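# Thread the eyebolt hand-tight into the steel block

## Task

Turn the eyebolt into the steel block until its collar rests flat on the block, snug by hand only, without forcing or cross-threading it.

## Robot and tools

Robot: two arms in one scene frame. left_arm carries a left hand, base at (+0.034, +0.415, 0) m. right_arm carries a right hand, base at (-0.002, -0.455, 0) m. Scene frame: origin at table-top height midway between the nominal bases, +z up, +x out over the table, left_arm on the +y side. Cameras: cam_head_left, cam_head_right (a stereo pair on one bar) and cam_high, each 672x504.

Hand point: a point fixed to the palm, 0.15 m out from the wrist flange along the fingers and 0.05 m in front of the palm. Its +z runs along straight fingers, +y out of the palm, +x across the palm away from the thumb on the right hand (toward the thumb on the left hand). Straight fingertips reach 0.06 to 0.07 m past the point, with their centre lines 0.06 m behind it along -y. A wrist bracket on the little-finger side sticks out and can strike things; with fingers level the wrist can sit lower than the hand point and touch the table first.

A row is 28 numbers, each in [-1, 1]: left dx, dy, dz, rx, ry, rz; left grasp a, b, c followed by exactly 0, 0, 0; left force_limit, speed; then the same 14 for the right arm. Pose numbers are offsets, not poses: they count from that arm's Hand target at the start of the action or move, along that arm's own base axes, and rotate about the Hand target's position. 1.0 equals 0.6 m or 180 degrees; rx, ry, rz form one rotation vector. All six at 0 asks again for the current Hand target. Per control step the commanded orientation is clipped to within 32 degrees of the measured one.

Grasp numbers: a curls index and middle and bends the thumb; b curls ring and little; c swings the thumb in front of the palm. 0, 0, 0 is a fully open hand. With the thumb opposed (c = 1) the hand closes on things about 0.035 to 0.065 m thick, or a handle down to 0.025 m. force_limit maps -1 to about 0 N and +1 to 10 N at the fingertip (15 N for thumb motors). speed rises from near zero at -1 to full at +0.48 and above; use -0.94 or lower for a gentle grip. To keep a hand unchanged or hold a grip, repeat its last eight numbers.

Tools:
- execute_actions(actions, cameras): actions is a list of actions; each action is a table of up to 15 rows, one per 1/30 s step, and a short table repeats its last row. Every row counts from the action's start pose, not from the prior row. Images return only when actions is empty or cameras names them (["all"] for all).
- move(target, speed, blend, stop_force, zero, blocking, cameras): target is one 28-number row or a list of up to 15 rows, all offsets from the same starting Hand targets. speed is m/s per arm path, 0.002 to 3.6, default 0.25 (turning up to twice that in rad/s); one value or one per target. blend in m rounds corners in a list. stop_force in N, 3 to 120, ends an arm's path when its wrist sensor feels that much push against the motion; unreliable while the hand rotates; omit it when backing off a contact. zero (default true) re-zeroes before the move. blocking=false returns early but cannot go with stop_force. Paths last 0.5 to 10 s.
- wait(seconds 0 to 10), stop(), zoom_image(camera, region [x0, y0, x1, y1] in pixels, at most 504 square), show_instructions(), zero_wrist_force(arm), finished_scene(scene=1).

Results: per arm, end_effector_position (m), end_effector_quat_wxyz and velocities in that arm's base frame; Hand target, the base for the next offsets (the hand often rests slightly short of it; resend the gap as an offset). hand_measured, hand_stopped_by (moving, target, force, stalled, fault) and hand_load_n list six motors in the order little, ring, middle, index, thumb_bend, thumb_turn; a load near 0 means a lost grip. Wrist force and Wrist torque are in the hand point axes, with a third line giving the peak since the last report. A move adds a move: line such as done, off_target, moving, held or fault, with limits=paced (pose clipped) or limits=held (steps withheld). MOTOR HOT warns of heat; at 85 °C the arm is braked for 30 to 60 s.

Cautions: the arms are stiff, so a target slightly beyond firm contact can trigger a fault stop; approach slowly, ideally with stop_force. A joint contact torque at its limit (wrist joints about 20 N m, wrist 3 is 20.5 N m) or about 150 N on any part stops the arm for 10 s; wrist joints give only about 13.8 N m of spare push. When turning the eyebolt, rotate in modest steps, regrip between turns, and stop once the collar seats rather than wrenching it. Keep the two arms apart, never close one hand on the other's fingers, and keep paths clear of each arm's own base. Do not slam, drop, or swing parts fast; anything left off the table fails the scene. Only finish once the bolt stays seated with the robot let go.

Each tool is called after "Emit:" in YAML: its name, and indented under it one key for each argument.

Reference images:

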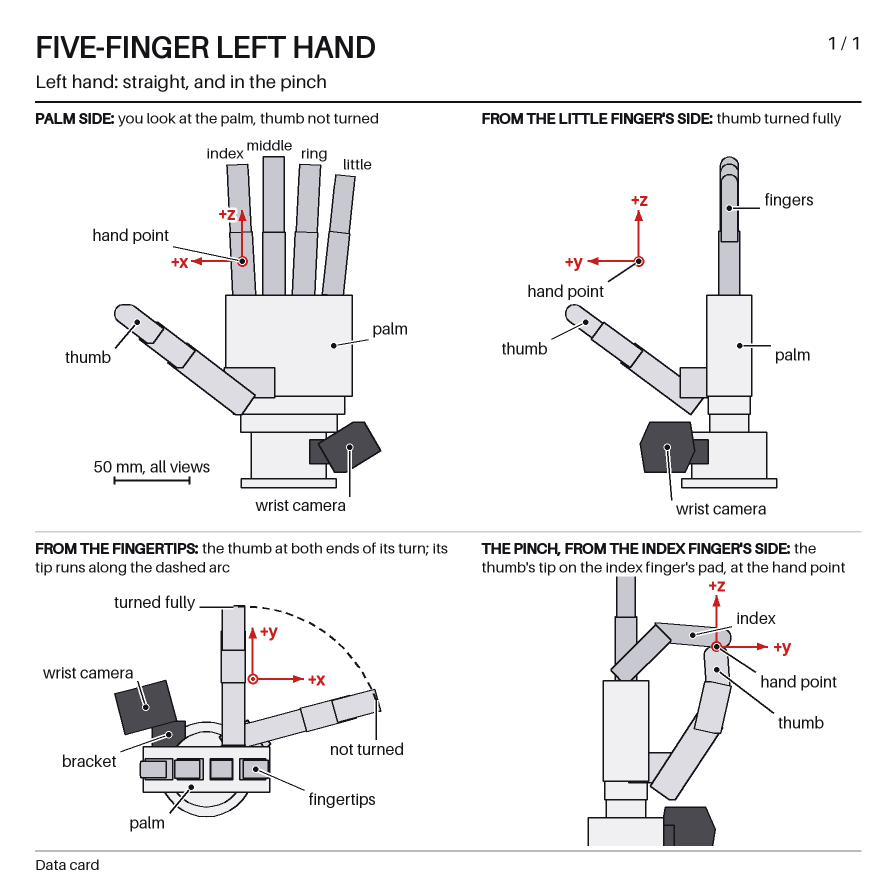

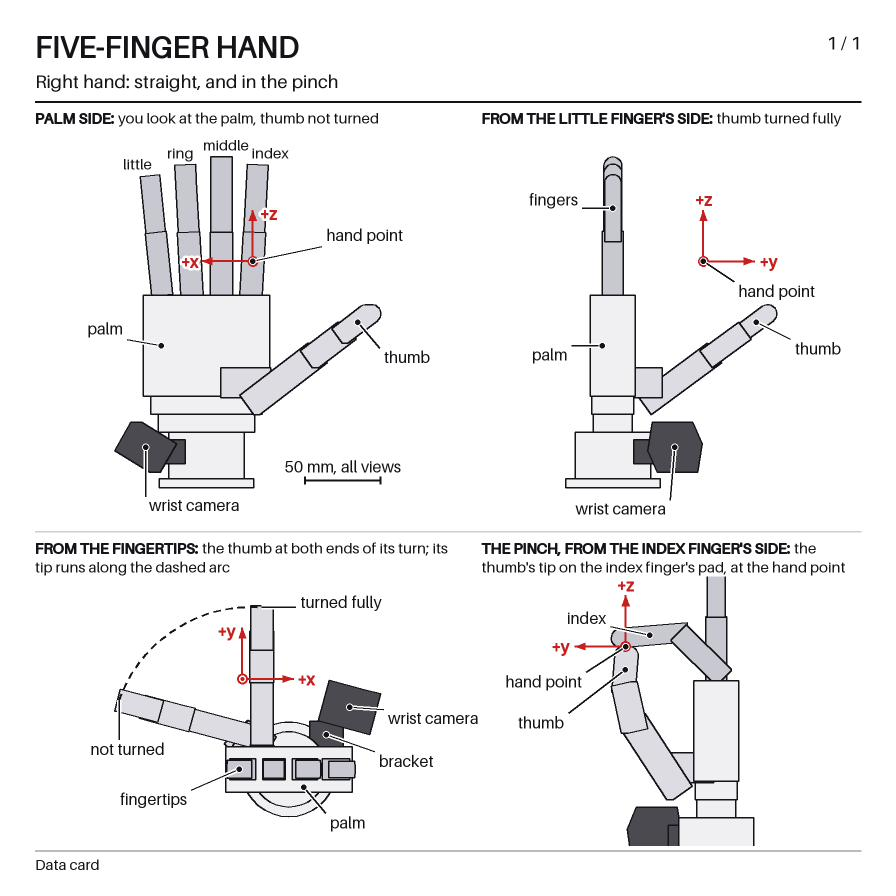

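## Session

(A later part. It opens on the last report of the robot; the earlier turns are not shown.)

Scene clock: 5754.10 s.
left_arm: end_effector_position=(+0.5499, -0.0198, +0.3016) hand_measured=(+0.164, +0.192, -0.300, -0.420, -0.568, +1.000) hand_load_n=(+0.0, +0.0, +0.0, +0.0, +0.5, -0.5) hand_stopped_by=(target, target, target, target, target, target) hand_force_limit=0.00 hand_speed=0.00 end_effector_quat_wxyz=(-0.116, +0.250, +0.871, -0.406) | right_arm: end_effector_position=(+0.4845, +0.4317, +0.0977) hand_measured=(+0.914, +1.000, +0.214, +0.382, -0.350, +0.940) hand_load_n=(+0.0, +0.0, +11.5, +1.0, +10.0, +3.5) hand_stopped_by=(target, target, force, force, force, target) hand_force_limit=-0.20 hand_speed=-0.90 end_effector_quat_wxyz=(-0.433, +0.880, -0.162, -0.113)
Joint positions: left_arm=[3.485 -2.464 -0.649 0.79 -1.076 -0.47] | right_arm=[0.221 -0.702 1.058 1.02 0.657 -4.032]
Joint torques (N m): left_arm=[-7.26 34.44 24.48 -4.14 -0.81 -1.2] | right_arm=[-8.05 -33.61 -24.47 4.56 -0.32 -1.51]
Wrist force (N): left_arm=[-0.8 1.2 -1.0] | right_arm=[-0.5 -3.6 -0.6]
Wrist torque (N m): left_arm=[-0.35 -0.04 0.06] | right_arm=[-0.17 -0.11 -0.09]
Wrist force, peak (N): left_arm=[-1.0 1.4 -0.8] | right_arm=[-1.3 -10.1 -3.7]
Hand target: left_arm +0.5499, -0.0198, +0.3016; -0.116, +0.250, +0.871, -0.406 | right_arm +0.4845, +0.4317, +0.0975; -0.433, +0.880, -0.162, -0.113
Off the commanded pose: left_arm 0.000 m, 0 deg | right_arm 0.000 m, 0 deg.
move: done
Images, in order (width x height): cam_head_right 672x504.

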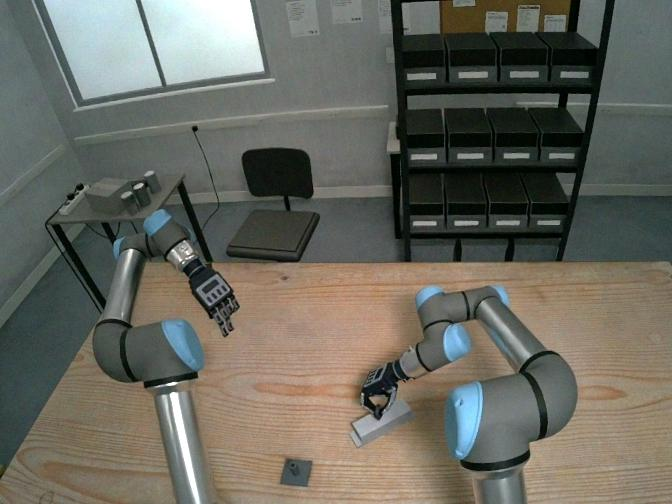

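Emit:
move:
  target: [0,0,0,0,0,0,0.35,0.6,1,0,0,0,0.0,0,0.0010,0.0032,-0.0010,0,0,-0.1111,0.86,1,0.97,0,0,0,-0.2,-0.9]
  speed: 0.04
  cameras: ["cam_head_right"]

Emit:
zoom_image:
  camera: "cam_head_right"
  region: [368, 404, 388, 424]

Scene clock: 5780.50 s.
left_arm: end_effector_position=(+0.5499, -0.0198, +0.3016) hand_measured=(+0.164, +0.192, -0.300, -0.420, -0.568, +1.000) hand_load_n=(+0.0, +0.0, +0.0, +0.0, +0.5, +0.0) hand_stopped_by=(target, target, target, target, target, target) hand_force_limit=0.00 hand_speed=0.00 end_effector_quat_wxyz=(-0.116, +0.250, +0.871, -0.406) | right_arm: end_effector_position=(+0.4851, +0.4336, +0.0971) hand_measured=(+0.914, +1.000, +0.214, +0.382, -0.350, +0.940) hand_load_n=(+0.0, +0.0, +11.5, +1.0, +10.5, +4.0) hand_stopped_by=(target, target, force, force, force, target) hand_force_limit=-0.20 hand_speed=-0.90 end_effector_quat_wxyz=(-0.446, +0.838, -0.312, -0.036) end_effector_velocity=(+0.000, +0.000, +0.001) end_effector_angular_velocity=(-0.001, +0.000, +0.004)
Joint positions: left_arm=[3.485 -2.464 -0.649 0.79 -1.076 -0.47] | right_arm=[0.228 -0.912 1.344 0.566 0.794 -3.532]
Joint velocities: left_arm=[within noise] | right_arm=[0 0 -0.003 0.006 -0.001 -0.005]
Joint torques (N m): left_arm=[-7.96 34.4 23.91 -4.24 -0.94 -1.33] | right_arm=[6.35 -29.35 -25.28 4.17 -0.52 -1.55]
Wrist force (N): left_arm=[-0.6 1.0 -0.9] | right_arm=[-1.1 -2.7 0.0]
Wrist torque (N m): left_arm=[-0.40 -0.07 0.08] | right_arm=[-0.22 -0.08 -0.11]
Wrist force, peak (N): left_arm=[-0.9 1.6 -0.9] | right_arm=[-1.5 -8.9 -3.3]
Hand target: left_arm +0.5499, -0.0198, +0.3016; -0.116, +0.250, +0.871, -0.406 | right_arm +0.4851, +0.4336, +0.0969; -0.446, +0.838, -0.312, -0.036
Off the commanded pose: left_arm 0.000 m, 0 deg | right_arm 0.000 m, 0 deg.
move: done
Images, in order (width x height): cam_head_right 672x504.

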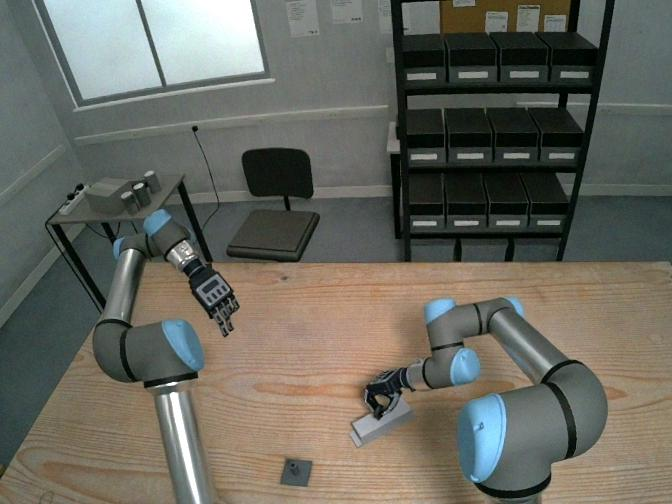

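Scaled by 25.200 from the camera's 672x504 image, which has a finer 960x720 frame.

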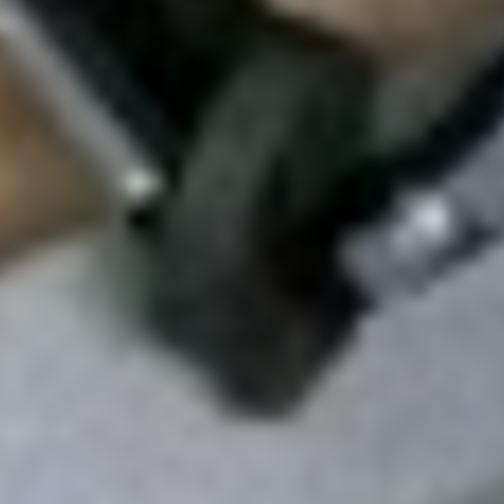

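Emit:
move:
  target: [0,0,0,0,0,0,0.35,0.6,1,0,0,0,0.0,0,0.0048,-0.0037,-0.0010,0,0,-0.1111,0.86,1,0.97,0,0,0,-0.2,-0.9]
  speed: 0.04
  cameras: ["cam_head_right"]

Emit:
zoom_image:
  camera: "cam_head_right"
  region: [368, 404, 388, 424]

Scene clock: 5793.07 s.
left_arm: end_effector_position=(+0.5499, -0.0198, +0.3016) hand_measured=(+0.164, +0.192, -0.300, -0.420, -0.568, +1.000) hand_load_n=(+0.0, +0.0, +0.0, -0.5, +0.0, +0.0) hand_stopped_by=(target, target, target, target, target, target) hand_force_limit=0.00 hand_speed=0.00 end_effector_quat_wxyz=(-0.116, +0.250, +0.871, -0.406) | right_arm: end_effector_position=(+0.4879, +0.4315, +0.0964) hand_measured=(+0.914, +1.000, +0.214, +0.382, -0.350, +0.940) hand_load_n=(+0.0, +0.0, +11.5, +2.0, +10.0, +3.5) hand_stopped_by=(target, target, force, force, force, target) hand_force_limit=-0.20 hand_speed=-0.90 end_effector_quat_wxyz=(-0.446, +0.771, -0.453, +0.042) end_effector_velocity=(+0.000, +0.001, +0.001) end_effector_angular_velocity=(+0.000, -0.004, +0.010)
Joint positions: left_arm=[3.485 -2.464 -0.649 0.79 -1.076 -0.47] | right_arm=[0.272 -1.069 1.556 0.277 1.047 -3.151]
Joint velocities: left_arm=[within noise] | right_arm=[0 0.001 -0.002 0.002 -0.006 -0.009]
Joint torques (N m): left_arm=[-8 33 24.99 -4.17 -0.83 -1.22] | right_arm=[-1.41 -32.69 -23.19 3.07 -0.7 -1.53]
Wrist force (N): left_arm=[-0.7 1.2 -0.7] | right_arm=[-0.3 -1.4 0.6]
Wrist torque (N m): left_arm=[-0.38 -0.05 0.07] | right_arm=[-0.17 -0.02 -0.15]
Wrist force, peak (N): left_arm=[-0.7 1.5 -1.1] | right_arm=[-1.7 -6.4 -1.8]
Hand target: left_arm +0.5499, -0.0198, +0.3016; -0.116, +0.250, +0.871, -0.406 | right_arm +0.4880, +0.4314, +0.0963; -0.446, +0.771, -0.453, +0.042
Off the commanded pose: left_arm 0.000 m, 0 deg | right_arm 0.000 m, 0 deg.
move: done
Images, in order (width x height): cam_head_right 672x504.

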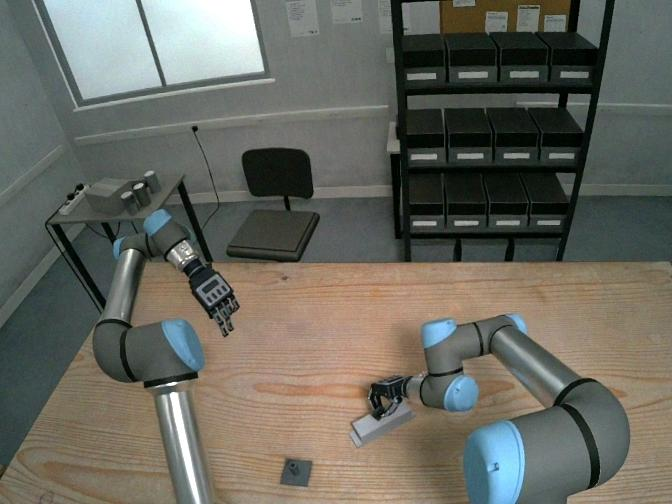

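Scaled by 25.200 from the camera's 672x504 image, which has a finer 960x720 frame.

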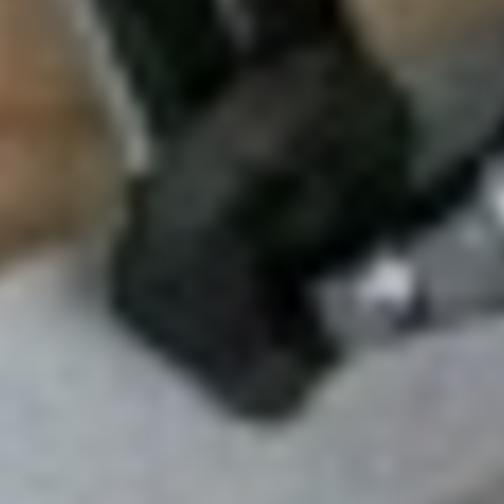

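Emit:
move:
  target: [0,0,0,0,0,0,0.35,0.6,1,0,0,0,0.0,0,0.0027,-0.0038,-0.0013,0,0,-0.1111,0.86,1,0.97,0,0,0,-0.2,-0.9]
  speed: 0.04
  cameras: ["cam_head_right","cam_high"]

Emit:
zoom_image:
  camera: "cam_head_right"
  region: [368, 404, 388, 424]

Emit:
zoom_image:
  camera: "cam_high"
  region: [325, 205, 365, 245]

Scene clock: 5808.60 s.
left_arm: end_effector_position=(+0.5499, -0.0198, +0.3016) hand_measured=(+0.164, +0.192, -0.300, -0.420, -0.568, +1.000) hand_load_n=(+0.0, +0.0, +0.0, +0.0, +0.0, +0.0) hand_stopped_by=(target, target, target, target, target, target) hand_force_limit=0.00 hand_speed=0.00 end_effector_quat_wxyz=(-0.116, +0.250, +0.871, -0.406) | right_arm: end_effector_position=(+0.4895, +0.4292, +0.0956) hand_measured=(+0.914, +1.000, +0.214, +0.382, -0.350, +0.940) hand_load_n=(+0.0, +0.0, +10.5, +1.0, +8.5, +3.0) hand_stopped_by=(target, target, force, force, force, target) hand_force_limit=-0.20 hand_speed=-0.90 end_effector_quat_wxyz=(-0.432, +0.681, -0.580, +0.119)
Joint positions: left_arm=[3.485 -2.464 -0.649 0.79 -1.076 -0.47] | right_arm=[0.366 -1.155 1.671 0.14 1.386 -2.845]
Joint torques (N m): left_arm=[-7.05 33.81 25.35 -4.2 -0.93 -1.15] | right_arm=[-9.13 -34.22 -15.33 1.09 -0.69 -1.5]
Wrist force (N): left_arm=[-0.9 1.3 -0.7] | right_arm=[-1.5 -10.5 -4.8]
Wrist torque (N m): left_arm=[-0.36 -0.02 0.05] | right_arm=[-0.50 0.01 -0.22]
Wrist force, peak (N): left_arm=[-0.9 1.5 -1.0] | right_arm=[-1.5 -10.6 -4.9]
Hand target: left_arm +0.5499, -0.0198, +0.3016; -0.116, +0.250, +0.871, -0.406 | right_arm +0.4896, +0.4291, +0.0955; -0.432, +0.681, -0.580, +0.119
Off the commanded pose: left_arm 0.000 m, 0 deg | right_arm 0.000 m, 0 deg.
move: done
Images, in order (width x height): cam_head_right 672x504, cam_high 672x504.

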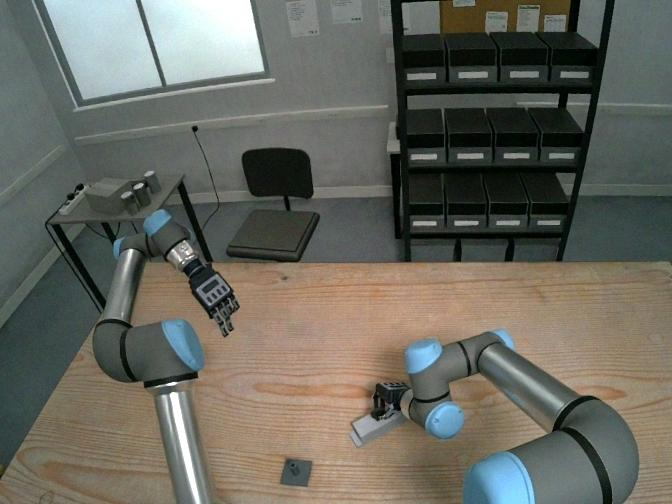

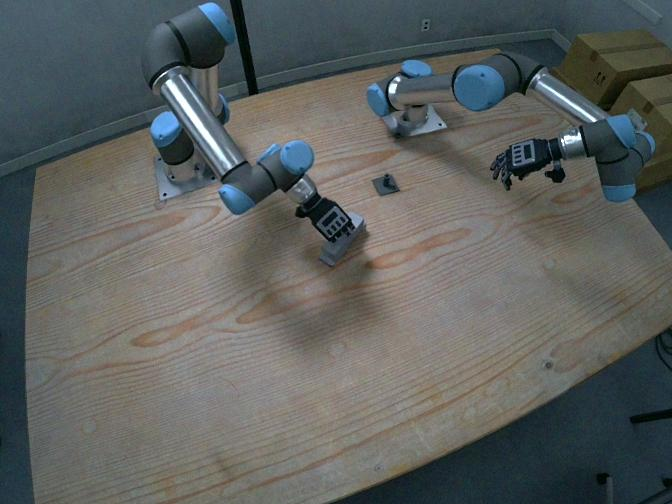

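Scaled by 25.200 from the camera's 672x504 image, which has a finer 960x720 frame.

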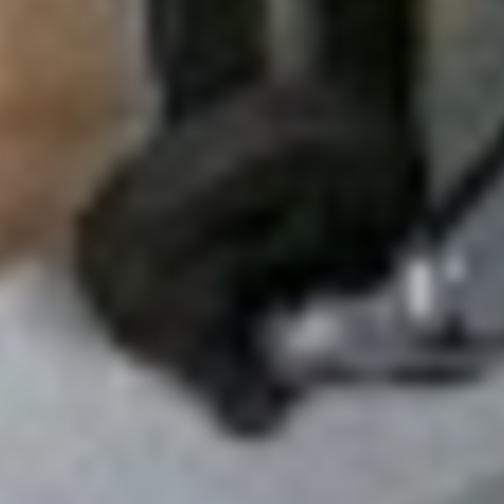

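Scaled by 12.600 from the camera's 672x504 image, which has a finer 960x720 frame.

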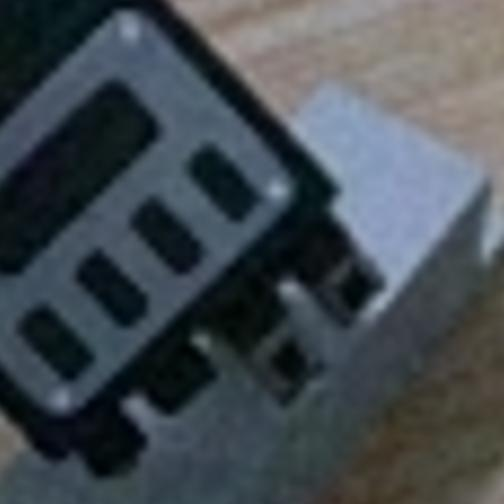

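Emit:
move:
  target: [0,0,0,0,0,0,0.35,0.6,1,0,0,0,0.0,0,0.0033,-0.0077,0.0010,0,0,-0.1111,0.86,1,0.97,0,0,0,-0.2,-0.9]
  speed: 0.04
  cameras: ["cam_head_right","cam_high"]

Emit:
zoom_image:
  camera: "cam_head_right"
  region: [368, 404, 388, 424]

Emit:
zoom_image:
  camera: "cam_high"
  region: [325, 205, 365, 245]

Scene clock: 5825.20 s.
left_arm: end_effector_position=(+0.5499, -0.0198, +0.3016) hand_measured=(+0.164, +0.192, -0.300, -0.420, -0.568, +1.000) hand_load_n=(+0.0, +0.0, +0.0, +0.0, +0.0, +0.0) hand_stopped_by=(target, target, target, target, target, target) hand_force_limit=0.00 hand_speed=0.00 end_effector_quat_wxyz=(-0.116, +0.250, +0.871, -0.406) | right_arm: end_effector_position=(+0.4915, +0.4246, +0.0961) hand_measured=(+0.914, +1.000, +0.214, +0.382, -0.350, +0.940) hand_load_n=(+0.0, +0.0, +11.0, +1.5, +9.0, +3.0) hand_stopped_by=(target, target, force, force, force, target) hand_force_limit=-0.20 hand_speed=-0.90 end_effector_quat_wxyz=(+0.404, -0.570, +0.689, -0.192)
Joint positions: left_arm=[3.485 -2.464 -0.649 0.79 -1.076 -0.47] | right_arm=[0.49 -1.159 1.675 0.141 1.764 -2.558]
Joint torques (N m): left_arm=[-8.63 33.74 24.54 -3.97 -0.94 -1.28] | right_arm=[-10.29 -25.8 -15.69 1.27 -0.71 -1.54]
Wrist force (N): left_arm=[-0.6 1.2 -0.9] | right_arm=[-1.6 -6.7 -3.4]
Wrist torque (N m): left_arm=[-0.35 -0.06 0.07] | right_arm=[-0.38 0.08 -0.19]
Wrist force, peak (N): left_arm=[-1.0 1.4 -0.9] | right_arm=[-2.0 -10.9 -5.2]
Hand target: left_arm +0.5499, -0.0198, +0.3016; -0.116, +0.250, +0.871, -0.406 | right_arm +0.4916, +0.4245, +0.0961; +0.404, -0.570, +0.689, -0.192
Off the commanded pose: left_arm 0.000 m, 0 deg | right_arm 0.000 m, 0 deg.
move: done
Images, in order (width x height): cam_head_right 672x504, cam_high 672x504.

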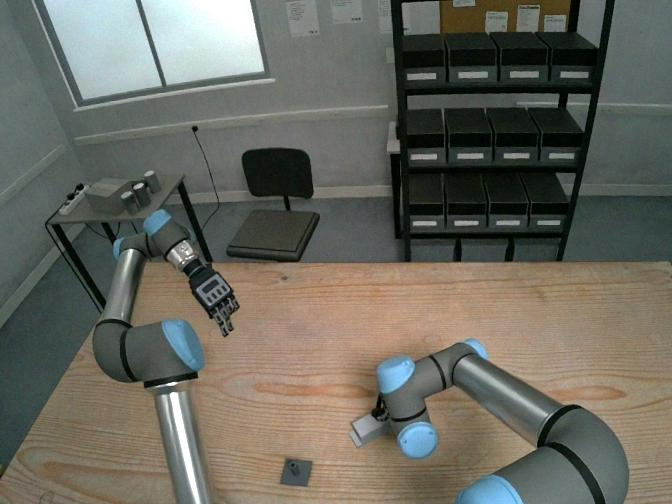

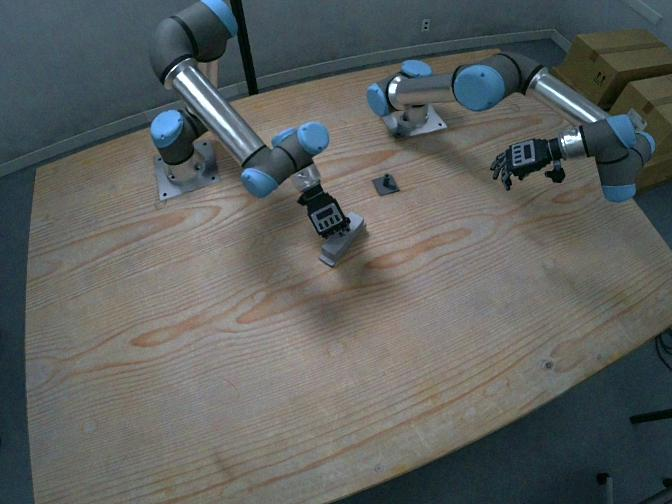

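Scaled by 25.200 from the camera's 672x504 image, which has a finer 960x720 frame.

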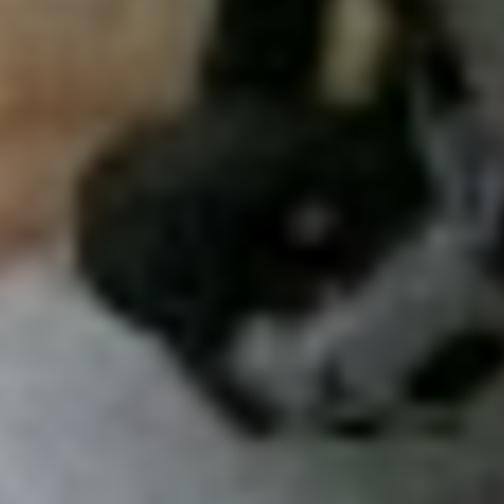

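Scaled by 12.600 from the camera's 672x504 image, which has a finer 960x720 frame.

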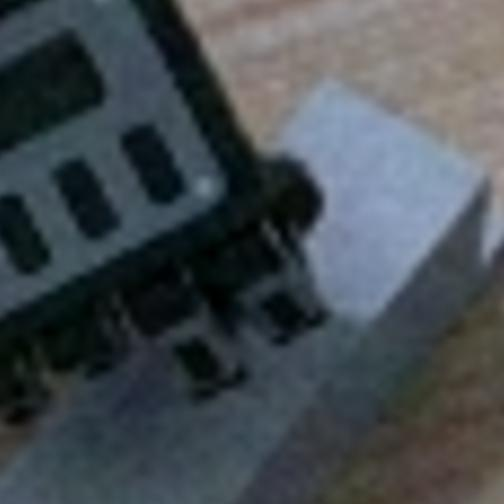

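Emit:
move:
  target:
    - [0,0,0,0,0,0,0.35,0.6,1,0,0,0,0.0,0,0,0,0.0150,0,0,0,0.86,1,0.97,0,0,0,-0.2,-0.9]
    - [0,0,0,0,0,0,0.35,0.6,1,0,0,0,0.0,0,-0.0052,0.0100,0.0200,0,0,0.2722,0.86,1,0.97,0,0,0,-0.2,-0.9]
    - [0,0,0,0,0,0,0.35,0.6,1,0,0,0,0.0,0,-0.0225,0.0167,0.0200,0,0,0.5444,0.86,1,0.97,0,0,0,-0.2,-0.9]
  speed: 0.15
  blend: [0.002,0.004,0]

Emit:
move:
  target:
    - [0,0,0,0,0,0,0.35,0.6,1,0,0,0,0.0,0,0,0,0,-0.0029,-0.0136,0,0.86,1,0.97,0,0,0,-0.2,-0.9]
    - [0,0,0,0,0,0,0.35,0.6,1,0,0,0,0.0,0,0.0020,0.0002,0,-0.0029,-0.0136,-0.0278,0.86,1,0.97,0,0,0,-0.2,-0.9]
  speed: 0.02
  cameras: ["cam_head_right"]

Emit:
zoom_image:
  camera: "cam_head_right"
  region: [368, 398, 388, 424]

Scene clock: 5992.47 s.
left_arm: end_effector_position=(+0.5499, -0.0198, +0.3016) hand_measured=(+0.164, +0.192, -0.300, -0.420, -0.568, +1.000) hand_load_n=(+0.0, +0.0, +0.0, +0.0, +0.0, +0.0) hand_stopped_by=(target, target, target, target, target, target) hand_force_limit=0.00 hand_speed=0.00 end_effector_quat_wxyz=(-0.116, +0.250, +0.871, -0.406) | right_arm: end_effector_position=(+0.4780, +0.4346, +0.1080) hand_measured=(+0.914, +1.000, +0.214, +0.382, -0.350, +0.940) hand_load_n=(+0.0, +0.0, +11.0, +1.5, +11.0, +3.5) hand_stopped_by=(target, target, force, force, force, target) hand_force_limit=-0.20 hand_speed=-0.90 end_effector_quat_wxyz=(-0.410, +0.894, -0.022, -0.179)
Joint positions: left_arm=[3.485 -2.464 -0.649 0.79 -1.076 -0.47] | right_arm=[0.255 -0.525 0.788 1.484 0.654 -4.495]
Joint torques (N m): left_arm=[-8.01 33.85 24.06 -4.01 -0.85 -1.11] | right_arm=[-10.74 -78.45 -15.35 2.83 -2.74 -1.66]
Wrist force (N): left_arm=[-0.6 1.2 -0.8] | right_arm=[0.4 0.0 1.1]
Wrist torque (N m): left_arm=[-0.37 -0.05 0.07] | right_arm=[-0.08 -0.11 0.01]
Wrist force, peak (N): left_arm=[-0.8 1.6 -0.9] | right_arm=[-1.4 -7.0 -3.2]
Hand target: left_arm +0.5499, -0.0198, +0.3016; -0.116, +0.250, +0.871, -0.406 | right_arm +0.4781, +0.4345, +0.1081; -0.410, +0.894, -0.022, -0.179
Off the commanded pose: left_arm 0.000 m, 0 deg | right_arm 0.000 m, 0 deg.
move: done

Scene clock: 5996.13 s.
left_arm: end_effector_position=(+0.5499, -0.0198, +0.3016) hand_measured=(+0.164, +0.192, -0.300, -0.420, -0.568, +1.000) hand_load_n=(+0.0, +0.0, +0.0, +0.0, +0.0, +0.0) hand_stopped_by=(target, target, target, target, target, target) hand_force_limit=0.00 hand_speed=0.00 end_effector_quat_wxyz=(-0.116, +0.250, +0.871, -0.406) | right_arm: end_effector_position=(+0.4793, +0.4346, +0.1082) hand_measured=(+0.914, +1.000, +0.214, +0.382, -0.350, +0.940) hand_load_n=(+0.0, +0.0, +11.0, +1.5, +11.5, +3.5) hand_stopped_by=(target, target, force, force, force, target) hand_force_limit=-0.20 hand_speed=-0.90 end_effector_quat_wxyz=(-0.414, +0.898, -0.053, -0.142) end_effector_velocity=(+0.000, +0.000, +0.001) end_effector_angular_velocity=(+0.000, +0.000, +0.002)
Joint positions: left_arm=[3.485 -2.464 -0.649 0.79 -1.076 -0.47] | right_arm=[0.251 -0.603 0.885 1.315 0.665 -4.356]
Joint velocities: left_arm=[within noise] | right_arm=[0 0 -0.001 0.005 0 -0.004]
Joint torques (N m): left_arm=[-7.77 33.78 24.1 -3.99 -0.84 -1.22] | right_arm=[-9.91 -56.61 -22.82 5.77 -2.36 -1.63]
Wrist force (N): left_arm=[-0.7 1.2 -0.9] | right_arm=[0.2 0.0 1.3]
Wrist torque (N m): left_arm=[-0.36 -0.05 0.07] | right_arm=[-0.11 -0.12 -0.10]
Wrist force, peak (N): left_arm=[-0.7 1.4 -1.2] | right_arm=[0.2 0.1 1.5]
Hand target: left_arm +0.5499, -0.0198, +0.3016; -0.116, +0.250, +0.871, -0.406 | right_arm +0.4793, +0.4346, +0.1081; -0.414, +0.898, -0.053, -0.142
Off the commanded pose: left_arm 0.000 m, 0 deg | right_arm 0.000 m, 0 deg.
move: done
Images, in order (width x height): cam_head_right 672x504.

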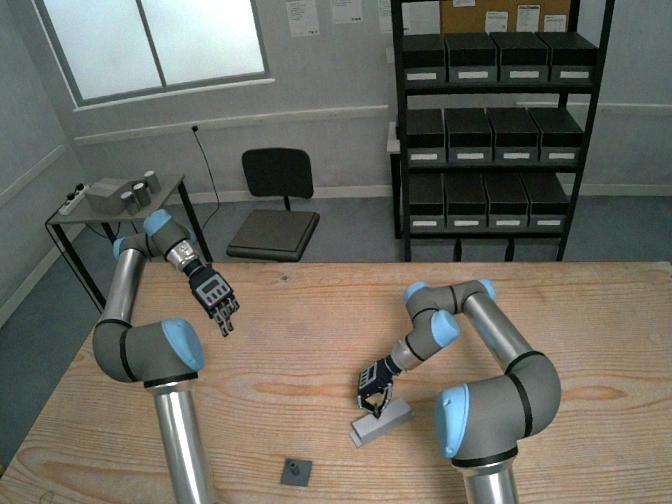

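Scaled by 19.385 from the camera's 672x504 image, which has a finer 960x720 frame.

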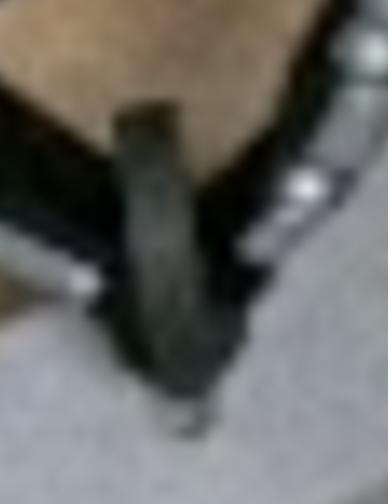

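Emit:
move:
  target: [0,0,0,0,0,0,0.35,0.6,1,0,0,0,0.0,0,0,0,-0.0230,0,0,0,0.86,1,0.97,0,0,0,-0.2,-0.9]
  speed: 0.01
  stop_force: 3.5

Emit:
move:
  target:
    - [0,0,0,0,0,0,0.35,0.6,1,0,0,0,0.0,0,0,0,0.0025,0,0,0,0.86,1,0.97,0,0,0,-0.2,-0.9]
    - [0,0,0,0,0,0,0.35,0.6,1,0,0,0,0.0,0,0.0014,0.0009,0.0025,0,0,0,0.86,1,0.97,0,0,0,-0.2,-0.9]
    - [0,0,0,0,0,0,0.35,0.6,1,0,0,0,0.0,0,0.0014,0.0009,-0.008,0,0,0,0.86,1,0.97,0,0,0,-0.2,-0.9]
  speed: 0.01
  stop_force: 3.5
  zero: false

Emit:
move:
  target:
    - [0,0,0,0,0,0,0.35,0.6,1,0,0,0,0.0,0,0,0,0.0025,0,0,0,0.86,1,0.97,0,0,0,-0.2,-0.9]
    - [0,0,0,0,0,0,0.35,0.6,1,0,0,0,0.0,0,0.0014,0.0009,0.0025,0,0,0,0.86,1,0.97,0,0,0,-0.2,-0.9]
    - [0,0,0,0,0,0,0.35,0.6,1,0,0,0,0.0,0,0.0014,0.0009,-0.008,0,0,0,0.86,1,0.97,0,0,0,-0.2,-0.9]
  speed: 0.01
  stop_force: 3.5
  zero: false

Emit:
move:
  target:
    - [0,0,0,0,0,0,0.35,0.6,1,0,0,0,0.0,0,0,0,0.0025,0,0,0,0.86,1,0.97,0,0,0,-0.2,-0.9]
    - [0,0,0,0,0,0,0.35,0.6,1,0,0,0,0.0,0,0.0014,0.0009,0.0025,0,0,0,0.86,1,0.97,0,0,0,-0.2,-0.9]
    - [0,0,0,0,0,0,0.35,0.6,1,0,0,0,0.0,0,0.0014,0.0009,-0.008,0,0,0,0.86,1,0.97,0,0,0,-0.2,-0.9]
  speed: 0.01
  stop_force: 3.5
  zero: false

Emit:
move:
  target:
    - [0,0,0,0,0,0,0.35,0.6,1,0,0,0,0.0,0,0,0,0.0025,0,0,0,0.86,1,0.97,0,0,0,-0.2,-0.9]
    - [0,0,0,0,0,0,0.35,0.6,1,0,0,0,0.0,0,0.0014,0.0009,0.0025,0,0,0,0.86,1,0.97,0,0,0,-0.2,-0.9]
    - [0,0,0,0,0,0,0.35,0.6,1,0,0,0,0.0,0,0.0014,0.0009,-0.008,0,0,0,0.86,1,0.97,0,0,0,-0.2,-0.9]
  speed: 0.01
  stop_force: 3.5
  zero: false

Scene clock: 6039.93 s.
left_arm: end_effector_position=(+0.5499, -0.0198, +0.3016) hand_measured=(+0.164, +0.192, -0.300, -0.420, -0.568, +1.000) hand_load_n=(+0.0, +0.0, +0.0, +0.0, +0.0, +0.0) hand_stopped_by=(target, target, target, target, target, target) hand_force_limit=0.00 hand_speed=0.00 end_effector_quat_wxyz=(-0.116, +0.250, +0.871, -0.406) | right_arm: end_effector_position=(+0.4793, +0.4346, +0.0985) hand_measured=(+0.914, +1.000, +0.214, +0.382, -0.350, +0.940) hand_load_n=(+0.0, +0.0, +11.0, +0.5, +11.0, +3.5) hand_stopped_by=(target, target, force, force, force, target) hand_force_limit=-0.20 hand_speed=-0.90 end_effector_quat_wxyz=(-0.414, +0.898, -0.053, -0.142)
Joint positions: left_arm=[3.485 -2.464 -0.649 0.79 -1.076 -0.47] | right_arm=[0.251 -0.595 0.894 1.297 0.665 -4.356]
Joint torques (N m): left_arm=[-8.28 34.48 23.41 -4.07 -0.91 -1.36] | right_arm=[10.19 -74.42 -25.35 4.87 -0.64 -1.57]
Wrist force (N): left_arm=[-0.7 1.2 -0.8] | right_arm=[-0.3 -2.5 -0.8]
Wrist torque (N m): left_arm=[-0.37 -0.05 0.07] | right_arm=[-0.17 -0.09 -0.11]
Wrist force, peak (N): left_arm=[-1.1 1.4 -0.9] | right_arm=[-0.5 -6.5 -3.9]
Hand target: left_arm +0.5499, -0.0198, +0.3016; -0.116, +0.250, +0.871, -0.406 | right_arm +0.4793, +0.4346, +0.0985; -0.414, +0.898, -0.053, -0.142 (not the last commanded pose)
Off the commanded pose: left_arm 0.000 m, 0 deg | right_arm 0.004 m, 0 deg.
move: contact (right_arm)

Scene clock: 6041.60 s.
left_arm: end_effector_position=(+0.5499, -0.0198, +0.3016) hand_measured=(+0.164, +0.192, -0.300, -0.420, -0.568, +1.000) hand_load_n=(+0.0, +0.0, +0.0, +0.0, +0.0, +0.0) hand_stopped_by=(target, target, target, target, target, target) hand_force_limit=0.00 hand_speed=0.00 end_effector_quat_wxyz=(-0.116, +0.250, +0.871, -0.406) | right_arm: end_effector_position=(+0.4801, +0.4352, +0.0980) hand_measured=(+0.914, +1.000, +0.214, +0.382, -0.350, +0.940) hand_load_n=(+0.0, +0.0, +10.5, +1.5, +10.5, +3.5) hand_stopped_by=(target, target, force, force, force, target) hand_force_limit=-0.20 hand_speed=-0.90 end_effector_quat_wxyz=(-0.414, +0.898, -0.053, -0.142)
Joint positions: left_arm=[3.485 -2.464 -0.649 0.79 -1.076 -0.47] | right_arm=[0.252 -0.591 0.889 1.299 0.665 -4.355]
Joint torques (N m): left_arm=[-8.46 33.37 23.85 -3.98 -0.87 -1.29] | right_arm=[7.75 -74.05 -23.8 5.14 0.64 1.42]
Wrist force (N): left_arm=[-0.7 1.2 -0.7] | right_arm=[0.9 -5.0 -0.9]
Wrist torque (N m): left_arm=[-0.37 -0.04 0.07] | right_arm=[-0.22 -0.08 -0.19]
Wrist force, peak (N): left_arm=[-0.9 1.5 -1.0] | right_arm=[0.6 -10.4 -3.9]
Hand target: left_arm +0.5499, -0.0198, +0.3016; -0.116, +0.250, +0.871, -0.406 | right_arm +0.4801, +0.4352, +0.0980; -0.414, +0.898, -0.053, -0.142 (not the last commanded pose)
Off the commanded pose: left_arm 0.000 m, 0 deg | right_arm 0.004 m, 0 deg.
move: contact (right_arm); path passed 2 of 3 targets

Scene clock: 6043.20 s.
left_arm: end_effector_position=(+0.5499, -0.0198, +0.3016) hand_measured=(+0.164, +0.192, -0.300, -0.420, -0.568, +1.000) hand_load_n=(+0.0, +0.0, +0.0, -0.5, +0.0, +0.0) hand_stopped_by=(target, target, target, target, target, target) hand_force_limit=0.00 hand_speed=0.00 end_effector_quat_wxyz=(-0.116, +0.250, +0.871, -0.406) | right_arm: end_effector_position=(+0.4810, +0.4358, +0.0978) hand_measured=(+0.914, +1.000, +0.214, +0.382, -0.350, +0.940) hand_load_n=(+0.0, +0.5, +11.0, +1.0, +10.5, +3.5) hand_stopped_by=(target, target, force, force, force, target) hand_force_limit=-0.20 hand_speed=-0.90 end_effector_quat_wxyz=(-0.414, +0.898, -0.053, -0.142)
Joint positions: left_arm=[3.485 -2.464 -0.649 0.79 -1.076 -0.47] | right_arm=[0.252 -0.588 0.883 1.301 0.665 -4.354]
Joint torques (N m): left_arm=[-7.89 33.53 23.02 -4.12 -0.85 -1.03] | right_arm=[8.2 -74.66 -25.99 4.98 0.38 0.52]
Wrist force (N): left_arm=[-1.0 1.2 -0.7] | right_arm=[-0.4 -2.9 -0.3]
Wrist torque (N m): left_arm=[-0.38 0.00 0.05] | right_arm=[-0.18 -0.09 -0.12]
Wrist force, peak (N): left_arm=[-0.6 1.4 -1.2] | right_arm=[-1.2 -8.6 -3.2]
Hand target: left_arm +0.5499, -0.0198, +0.3016; -0.116, +0.250, +0.871, -0.406 | right_arm +0.4810, +0.4358, +0.0978; -0.414, +0.898, -0.053, -0.142 (not the last commanded pose)
Off the commanded pose: left_arm 0.000 m, 0 deg | right_arm 0.005 m, 0 deg.
move: contact (right_arm); path passed 2 of 3 targets

Scene clock: 6044.73 s.
left_arm: end_effector_position=(+0.5499, -0.0198, +0.3016) hand_measured=(+0.164, +0.192, -0.300, -0.420, -0.568, +1.000) hand_load_n=(+0.0, +0.0, +0.0, +0.0, +0.0, +0.0) hand_stopped_by=(target, target, target, target, target, target) hand_force_limit=0.00 hand_speed=0.00 end_effector_quat_wxyz=(-0.116, +0.250, +0.871, -0.406) | right_arm: end_effector_position=(+0.4819, +0.4363, +0.0984) hand_measured=(+0.914, +1.000, +0.214, +0.382, -0.350, +0.940) hand_load_n=(+0.0, +0.0, +10.5, +1.0, +11.0, +3.5) hand_stopped_by=(target, target, force, force, force, target) hand_force_limit=-0.20 hand_speed=-0.90 end_effector_quat_wxyz=(-0.414, +0.898, -0.053, -0.142)
Joint positions: left_arm=[3.485 -2.464 -0.649 0.79 -1.076 -0.47] | right_arm=[0.253 -0.586 0.876 1.304 0.665 -4.354]
Joint torques (N m): left_arm=[-7.03 34.41 22.87 -4.1 -1.04 -1.17] | right_arm=[9.21 -73.69 -24.4 4.69 0.36 1.31]
Wrist force (N): left_arm=[-0.8 1.0 -0.9] | right_arm=[-0.3 -4.0 -1.4]
Wrist torque (N m): left_arm=[-0.40 -0.03 0.07] | right_arm=[-0.23 -0.06 -0.16]
Wrist force, peak (N): left_arm=[-0.7 1.4 -1.0] | right_arm=[-1.8 -10.1 -5.9]
Hand target: left_arm +0.5499, -0.0198, +0.3016; -0.116, +0.250, +0.871, -0.406 | right_arm +0.4819, +0.4363, +0.0985; -0.414, +0.898, -0.053, -0.142 (not the last commanded pose)
Off the commanded pose: left_arm 0.000 m, 0 deg | right_arm 0.005 m, 0 deg.
move: contact (right_arm); path passed 2 of 3 targets

Scene clock: 6046.30 s.
left_arm: end_effector_position=(+0.5499, -0.0198, +0.3016) hand_measured=(+0.164, +0.192, -0.300, -0.420, -0.568, +1.000) hand_load_n=(+0.5, +0.0, +0.0, +0.0, +0.0, +0.0) hand_stopped_by=(target, target, target, target, target, target) hand_force_limit=0.00 hand_speed=0.00 end_effector_quat_wxyz=(-0.116, +0.250, +0.871, -0.406) | right_arm: end_effector_position=(+0.4828, +0.4369, +0.0988) hand_measured=(+0.914, +1.000, +0.214, +0.382, -0.350, +0.940) hand_load_n=(+0.0, +0.0, +10.5, +1.0, +11.0, +3.5) hand_stopped_by=(target, target, force, force, force, target) hand_force_limit=-0.20 hand_speed=-0.90 end_effector_quat_wxyz=(-0.414, +0.898, -0.053, -0.142)
Joint positions: left_arm=[3.485 -2.464 -0.649 0.79 -1.076 -0.47] | right_arm=[0.253 -0.583 0.87 1.307 0.665 -4.353]
Joint torques (N m): left_arm=[-7.75 33.46 23.85 -3.89 -0.9 -1.05] | right_arm=[8.25 -74.44 -24.44 4.86 0.3 0.83]
Wrist force (N): left_arm=[-0.8 1.3 -0.8] | right_arm=[0.0 -3.5 -1.6]
Wrist torque (N m): left_arm=[-0.35 -0.03 0.06] | right_arm=[-0.21 -0.08 -0.14]
Wrist force, peak (N): left_arm=[-0.7 1.5 -0.9] | right_arm=[-1.1 -9.2 -6.3]
Hand target: left_arm +0.5499, -0.0198, +0.3016; -0.116, +0.250, +0.871, -0.406 | right_arm +0.4828, +0.4369, +0.0988; -0.414, +0.898, -0.053, -0.142 (not the last commanded pose)
Off the commanded pose: left_arm 0.000 m, 0 deg | right_arm 0.005 m, 0 deg.
move: contact (right_arm); path passed 2 of 3 targets

Emit:
move:
  target:
    - [0,0,0,0,0,0,0.35,0.6,1,0,0,0,0.0,0,0,0,0.0030,0,0,0,0.86,1,0.97,0,0,0,-0.2,-0.9]
    - [0,0,0,0,0,0,0.35,0.6,1,0,0,0,0.0,0,-0.0021,-0.0032,0.0030,0,0,0,0.86,1,0.97,0,0,0,-0.2,-0.9]
    - [0,0,0,0,0,0,0.35,0.6,1,0,0,0,0.0,0,-0.0021,-0.0032,-0.010,0,0,0,0.86,1,0.97,0,0,0,-0.2,-0.9]
  speed: 0.01
  stop_force: 3.5
  zero: false

Emit:
move:
  target:
    - [0,0,0,0,0,0,0.35,0.6,1,0,0,0,0.0,0,0,0,0.0025,0,0,0,0.86,1,0.97,0,0,0,-0.2,-0.9]
    - [0,0,0,0,0,0,0.35,0.6,1,0,0,0,0.0,0,0.0009,-0.0014,0.0025,0,0,0,0.86,1,0.97,0,0,0,-0.2,-0.9]
    - [0,0,0,0,0,0,0.35,0.6,1,0,0,0,0.0,0,0.0009,-0.0014,-0.010,0,0,0,0.86,1,0.97,0,0,0,-0.2,-0.9]
  speed: 0.01
  stop_force: 3.5
  zero: false

Scene clock: 6073.07 s.
left_arm: end_effector_position=(+0.5499, -0.0198, +0.3016) hand_measured=(+0.164, +0.192, -0.300, -0.420, -0.568, +1.000) hand_load_n=(+0.0, +0.0, +0.0, +0.0, +0.0, +0.0) hand_stopped_by=(target, target, target, target, target, target) hand_force_limit=0.00 hand_speed=0.00 end_effector_quat_wxyz=(-0.116, +0.250, +0.871, -0.406) | right_arm: end_effector_position=(+0.4816, +0.4350, +0.0976) hand_measured=(+0.914, +1.000, +0.214, +0.382, -0.350, +0.940) hand_load_n=(+0.0, +0.0, +11.0, +1.0, +10.5, +3.5) hand_stopped_by=(target, target, force, force, force, target) hand_force_limit=-0.20 hand_speed=-0.90 end_effector_quat_wxyz=(-0.414, +0.898, -0.053, -0.142)
Joint positions: left_arm=[3.485 -2.464 -0.649 0.79 -1.076 -0.47] | right_arm=[0.251 -0.588 0.883 1.302 0.666 -4.357]
Joint torques (N m): left_arm=[-8.45 33.68 22.77 -4.14 -0.86 -1.27] | right_arm=[-6.43 -74.04 -24.66 4.95 -0.3 -1.59]
Wrist force (N): left_arm=[-0.9 1.4 -0.9] | right_arm=[-0.2 -4.3 -0.7]
Wrist torque (N m): left_arm=[-0.33 -0.02 0.05] | right_arm=[-0.19 -0.08 -0.15]
Wrist force, peak (N): left_arm=[-1.0 1.4 -1.0] | right_arm=[-1.0 -9.4 -3.0]
Hand target: left_arm +0.5499, -0.0198, +0.3016; -0.116, +0.250, +0.871, -0.406 | right_arm +0.4816, +0.4350, +0.0977; -0.414, +0.898, -0.053, -0.142 (not the last commanded pose)
Off the commanded pose: left_arm 0.000 m, 0 deg | right_arm 0.005 m, 0 deg.
move: contact (right_arm); path passed 2 of 3 targets

Scene clock: 6074.60 s.
left_arm: end_effector_position=(+0.5499, -0.0198, +0.3016) hand_measured=(+0.164, +0.192, -0.300, -0.420, -0.568, +1.000) hand_load_n=(+0.0, +0.0, +0.0, +0.0, +0.0, +0.0) hand_stopped_by=(target, target, target, target, target, target) hand_force_limit=0.00 hand_speed=0.00 end_effector_quat_wxyz=(-0.116, +0.250, +0.871, -0.406) | right_arm: end_effector_position=(+0.4822, +0.4341, +0.0981) hand_measured=(+0.914, +1.000, +0.214, +0.382, -0.350, +0.940) hand_load_n=(+0.0, +0.0, +11.0, +1.0, +10.0, +3.5) hand_stopped_by=(target, target, force, force, force, target) hand_force_limit=-0.20 hand_speed=-0.90 end_effector_quat_wxyz=(-0.414, +0.898, -0.053, -0.142)
Joint positions: left_arm=[3.485 -2.464 -0.649 0.79 -1.076 -0.47] | right_arm=[0.249 -0.588 0.882 1.304 0.666 -4.359]
Joint torques (N m): left_arm=[-8.29 34.64 23.48 -4.07 -0.9 -1.4] | right_arm=[-6.23 -75.09 -25.43 4.99 0.06 0.48]
Wrist force (N): left_arm=[-0.6 1.2 -1.0] | right_arm=[-0.6 -2.5 -0.4]
Wrist torque (N m): left_arm=[-0.36 -0.07 0.08] | right_arm=[-0.18 -0.10 -0.10]
Wrist force, peak (N): left_arm=[-0.9 1.4 -1.0] | right_arm=[-1.3 -9.8 -4.0]
Hand target: left_arm +0.5499, -0.0198, +0.3016; -0.116, +0.250, +0.871, -0.406 | right_arm +0.4822, +0.4341, +0.0981; -0.414, +0.898, -0.053, -0.142 (not the last commanded pose)
Off the commanded pose: left_arm 0.000 m, 0 deg | right_arm 0.006 m, 0 deg.
move: contact (right_arm); path passed 2 of 3 targets

Emit:
move:
  target:
    - [0,0,0,0,0,0,0.35,0.6,1,0,0,0,0.0,0,0,0,0.0050,0,0,0,0.86,1,0.97,0,0,0,-0.2,-0.9]
    - [0,0,0,0,0,0,0.35,0.6,1,0,0,0,0.0,0,-0.0087,0.0128,0.0050,0,0,0,0.86,1,0.97,0,0,0,-0.2,-0.9]
    - [0,0,0,0,0,0,0.35,0.6,1,0,0,0,0.0,0,-0.0013,0.0018,0.0050,0,0,0,0.86,1,0.97,0,0,0,-0.2,-0.9]
  speed: 0.012

Emit:
move:
  target: [0,0,0,0,0,0,0.35,0.6,1,0,0,0,0.0,0,0,0,-0.0120,0,0,0,0.86,1,0.97,0,0,0,-0.2,-0.9]
  speed: 0.008
  stop_force: 4
  cameras: ["cam_head_right"]

Emit:
zoom_image:
  camera: "cam_head_right"
  region: [368, 398, 388, 424]

Scene clock: 6109.40 s.
left_arm: end_effector_position=(+0.5499, -0.0198, +0.3016) hand_measured=(+0.164, +0.192, -0.300, -0.420, -0.568, +1.000) hand_load_n=(+0.0, +0.0, +0.0, +0.0, +0.0, +0.0) hand_stopped_by=(target, target, target, target, target, target) hand_force_limit=0.00 hand_speed=0.00 end_effector_quat_wxyz=(-0.116, +0.250, +0.871, -0.406) | right_arm: end_effector_position=(+0.4815, +0.4350, +0.1011) hand_measured=(+0.914, +1.000, +0.214, +0.382, -0.350, +0.940) hand_load_n=(+0.0, +0.0, +11.0, +2.0, +11.5, +3.5) hand_stopped_by=(target, target, force, force, force, target) hand_force_limit=-0.20 hand_speed=-0.90 end_effector_quat_wxyz=(-0.414, +0.898, -0.053, -0.142)
Joint positions: left_arm=[3.485 -2.464 -0.649 0.79 -1.076 -0.47] | right_arm=[0.251 -0.591 0.88 1.307 0.666 -4.356]
Joint torques (N m): left_arm=[-8.93 32.93 23.59 -3.92 -0.93 -1.32] | right_arm=[3.29 -41.79 -23.33 2.71 -0.22 1.45]
Wrist force (N): left_arm=[-0.6 1.1 -0.9] | right_arm=[0.2 0.2 1.4]
Wrist torque (N m): left_arm=[-0.37 -0.06 0.08] | right_arm=[-0.09 -0.11 0.02]
Wrist force, peak (N): left_arm=[-0.8 1.5 -1.1] | right_arm=[-0.5 -2.7 -0.5]
Hand target: left_arm +0.5499, -0.0198, +0.3016; -0.116, +0.250, +0.871, -0.406 | right_arm +0.4814, +0.4351, +0.1011; -0.414, +0.898, -0.053, -0.142
Off the commanded pose: left_arm 0.000 m, 0 deg | right_arm 0.000 m, 0 deg.
move: done

Scene clock: 6111.20 s.
left_arm: end_effector_position=(+0.5499, -0.0198, +0.3016) hand_measured=(+0.164, +0.192, -0.300, -0.420, -0.568, +1.000) hand_load_n=(+0.0, +0.0, +0.0, +0.0, +0.0, +0.0) hand_stopped_by=(target, target, target, target, target, target) hand_force_limit=0.00 hand_speed=0.00 end_effector_quat_wxyz=(-0.116, +0.250, +0.871, -0.406) | right_arm: end_effector_position=(+0.4815, +0.4351, +0.0971) hand_measured=(+0.914, +1.000, +0.214, +0.382, -0.350, +0.940) hand_load_n=(+0.0, +0.0, +10.5, +1.0, +11.0, +3.5) hand_stopped_by=(target, target, force, force, force, target) hand_force_limit=-0.20 hand_speed=-0.90 end_effector_quat_wxyz=(-0.414, +0.898, -0.053, -0.142)
Joint positions: left_arm=[3.485 -2.464 -0.649 0.79 -1.076 -0.47] | right_arm=[0.251 -0.588 0.884 1.3 0.666 -4.356]
Joint torques (N m): left_arm=[-8.06 33.64 23.28 -3.93 -0.92 -1.34] | right_arm=[8.51 -72.25 -23.81 5.25 -0.06 1.3]
Wrist force (N): left_arm=[-0.6 1.2 -0.9] | right_arm=[1.2 -6.5 -1.4]
Wrist torque (N m): left_arm=[-0.36 -0.06 0.07] | right_arm=[-0.24 -0.07 -0.11]
Wrist force, peak (N): left_arm=[-0.8 1.5 -0.7] | right_arm=[1.0 -9.3 -3.0]
Hand target: left_arm +0.5499, -0.0198, +0.3016; -0.116, +0.250, +0.871, -0.406 | right_arm +0.4815, +0.4351, +0.0971; -0.414, +0.898, -0.053, -0.142 (not the last commanded pose)
Off the commanded pose: left_arm 0.000 m, 0 deg | right_arm 0.003 m, 0 deg.
move: contact (right_arm)
Images, in order (width x height): cam_head_right 672x504.

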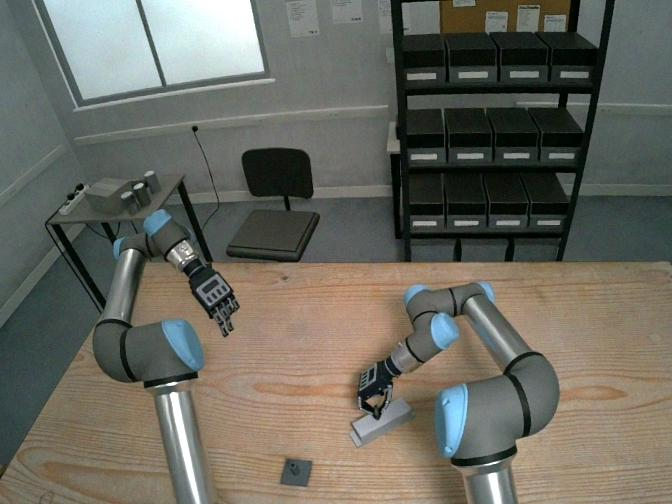

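Scaled by 19.385 from the camera's 672x504 image, which has a finer 960x720 frame.

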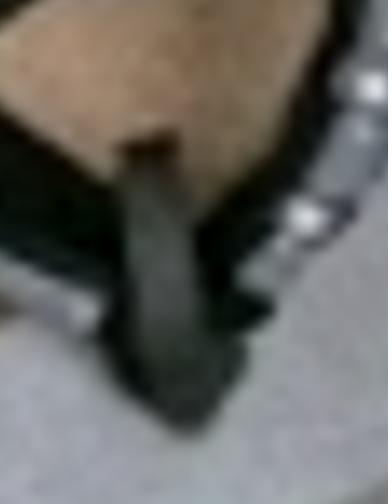

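Emit:
move:
  target: [0,0,0,0,0,0,0.35,0.6,1,0,0,0,0.0,0,0.0076,-0.0016,-0.0010,0,0,-0.1111,0.86,1,0.97,0,0,0,-0.2,-0.9]
  speed: 0.04
  cameras: ["cam_head_right"]

Emit:
zoom_image:
  camera: "cam_head_right"
  region: [368, 398, 388, 424]

Scene clock: 6130.90 s.
left_arm: end_effector_position=(+0.5499, -0.0198, +0.3016) hand_measured=(+0.164, +0.192, -0.300, -0.420, -0.568, +1.000) hand_load_n=(+0.0, +0.0, +0.0, +0.0, +0.0, +0.0) hand_stopped_by=(target, target, target, target, target, target) hand_force_limit=0.00 hand_speed=0.00 end_effector_quat_wxyz=(-0.116, +0.250, +0.871, -0.406) | right_arm: end_effector_position=(+0.4860, +0.4342, +0.0967) hand_measured=(+0.914, +1.000, +0.214, +0.382, -0.350, +0.940) hand_load_n=(+0.0, +0.0, +11.0, -0.5, +13.5, +4.0) hand_stopped_by=(target, target, force, force, force, target) hand_force_limit=-0.20 hand_speed=-0.90 end_effector_quat_wxyz=(-0.432, +0.875, -0.208, -0.067) end_effector_velocity=(+0.000, +0.000, +0.001) end_effector_angular_velocity=(+0.000, +0.002, +0.001)
Joint positions: left_arm=[3.485 -2.464 -0.649 0.79 -1.076 -0.47] | right_arm=[0.232 -0.794 1.169 0.824 0.724 -3.845]
Joint velocities: left_arm=[within noise] | right_arm=[0 -0.001 -0.002 0.005 0 -0.001]
Joint torques (N m): left_arm=[-8.1 33.54 23.23 -4.07 -0.92 -1.26] | right_arm=[-14.2 -33.11 -26.49 4.48 -0.57 -1.57]
Wrist force (N): left_arm=[-0.9 1.2 -0.9] | right_arm=[-1.5 -1.5 1.8]
Wrist torque (N m): left_arm=[-0.35 -0.02 0.06] | right_arm=[-0.06 -0.18 -0.03]
Wrist force, peak (N): left_arm=[-0.7 1.4 -1.2] | right_arm=[-2.0 -7.4 -1.4]
Hand target: left_arm +0.5499, -0.0198, +0.3016; -0.116, +0.250, +0.871, -0.406 | right_arm +0.4860, +0.4342, +0.0965; -0.432, +0.875, -0.208, -0.068
Off the commanded pose: left_arm 0.000 m, 0 deg | right_arm 0.000 m, 0 deg.
move: done
Images, in order (width x height): cam_head_right 672x504.

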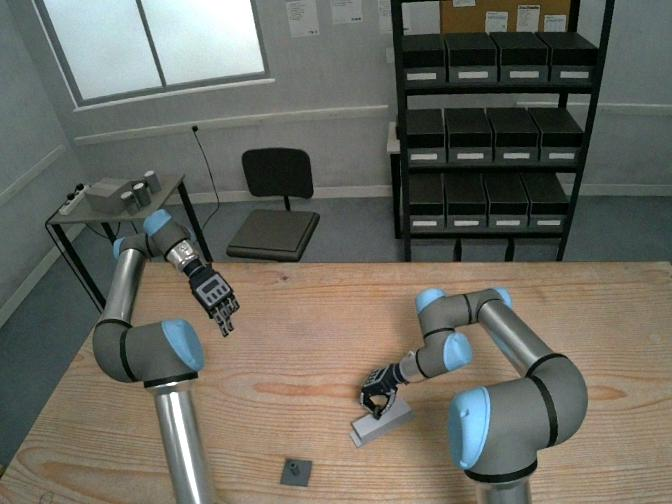

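Scaled by 19.385 from the camera's 672x504 image, which has a finer 960x720 frame.

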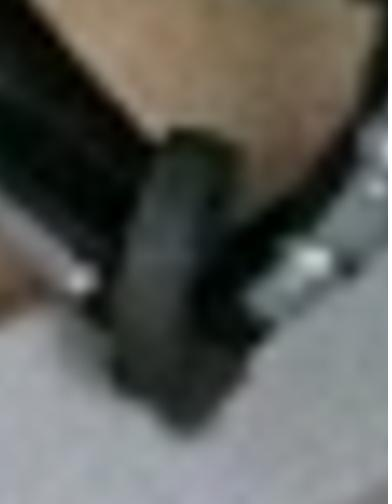

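Emit:
move:
  target: [0,0,0,0,0,0,0.35,0.6,1,0,0,0,0.0,0,-0.0004,0.0008,-0.0060,0,0,0,0.86,1,0.97,0,0,0,-0.2,-0.9]
  speed: 0.006
  stop_force: 4

Scene clock: 6147.70 s.
left_arm: end_effector_position=(+0.5499, -0.0198, +0.3016) hand_measured=(+0.164, +0.192, -0.300, -0.420, -0.568, +1.000) hand_load_n=(+0.0, +0.5, -0.5, +0.0, +0.0, +0.0) hand_stopped_by=(target, target, target, target, target, target) hand_force_limit=0.00 hand_speed=0.00 end_effector_quat_wxyz=(-0.116, +0.250, +0.871, -0.406) | right_arm: end_effector_position=(+0.4861, +0.4342, +0.0960) hand_measured=(+0.914, +1.000, +0.214, +0.382, -0.350, +0.940) hand_load_n=(+0.0, +0.0, +10.5, -0.5, +12.0, +4.0) hand_stopped_by=(target, target, force, force, force, target) hand_force_limit=-0.20 hand_speed=-0.90 end_effector_quat_wxyz=(-0.432, +0.875, -0.208, -0.068)
Joint positions: left_arm=[3.485 -2.464 -0.649 0.79 -1.076 -0.47] | right_arm=[0.232 -0.793 1.17 0.823 0.724 -3.844]
Joint torques (N m): left_arm=[-9.25 32.75 23.13 -3.97 -0.73 -1.19] | right_arm=[-2.35 -64.38 -22.25 4.57 -0.75 -1.64]
Wrist force (N): left_arm=[-0.8 1.2 -0.7] | right_arm=[-0.8 -8.1 -1.9]
Wrist torque (N m): left_arm=[-0.37 -0.02 0.06] | right_arm=[-0.30 -0.09 -0.18]
Wrist force, peak (N): left_arm=[-0.7 1.5 -0.9] | right_arm=[-1.1 -10.4 -3.7]
Hand target: left_arm +0.5499, -0.0198, +0.3016; -0.116, +0.250, +0.871, -0.406 | right_arm +0.4861, +0.4342, +0.0960; -0.432, +0.875, -0.208, -0.068 (not the last commanded pose)
Off the commanded pose: left_arm 0.000 m, 0 deg | right_arm 0.003 m, 0 deg.
move: contact (right_arm)


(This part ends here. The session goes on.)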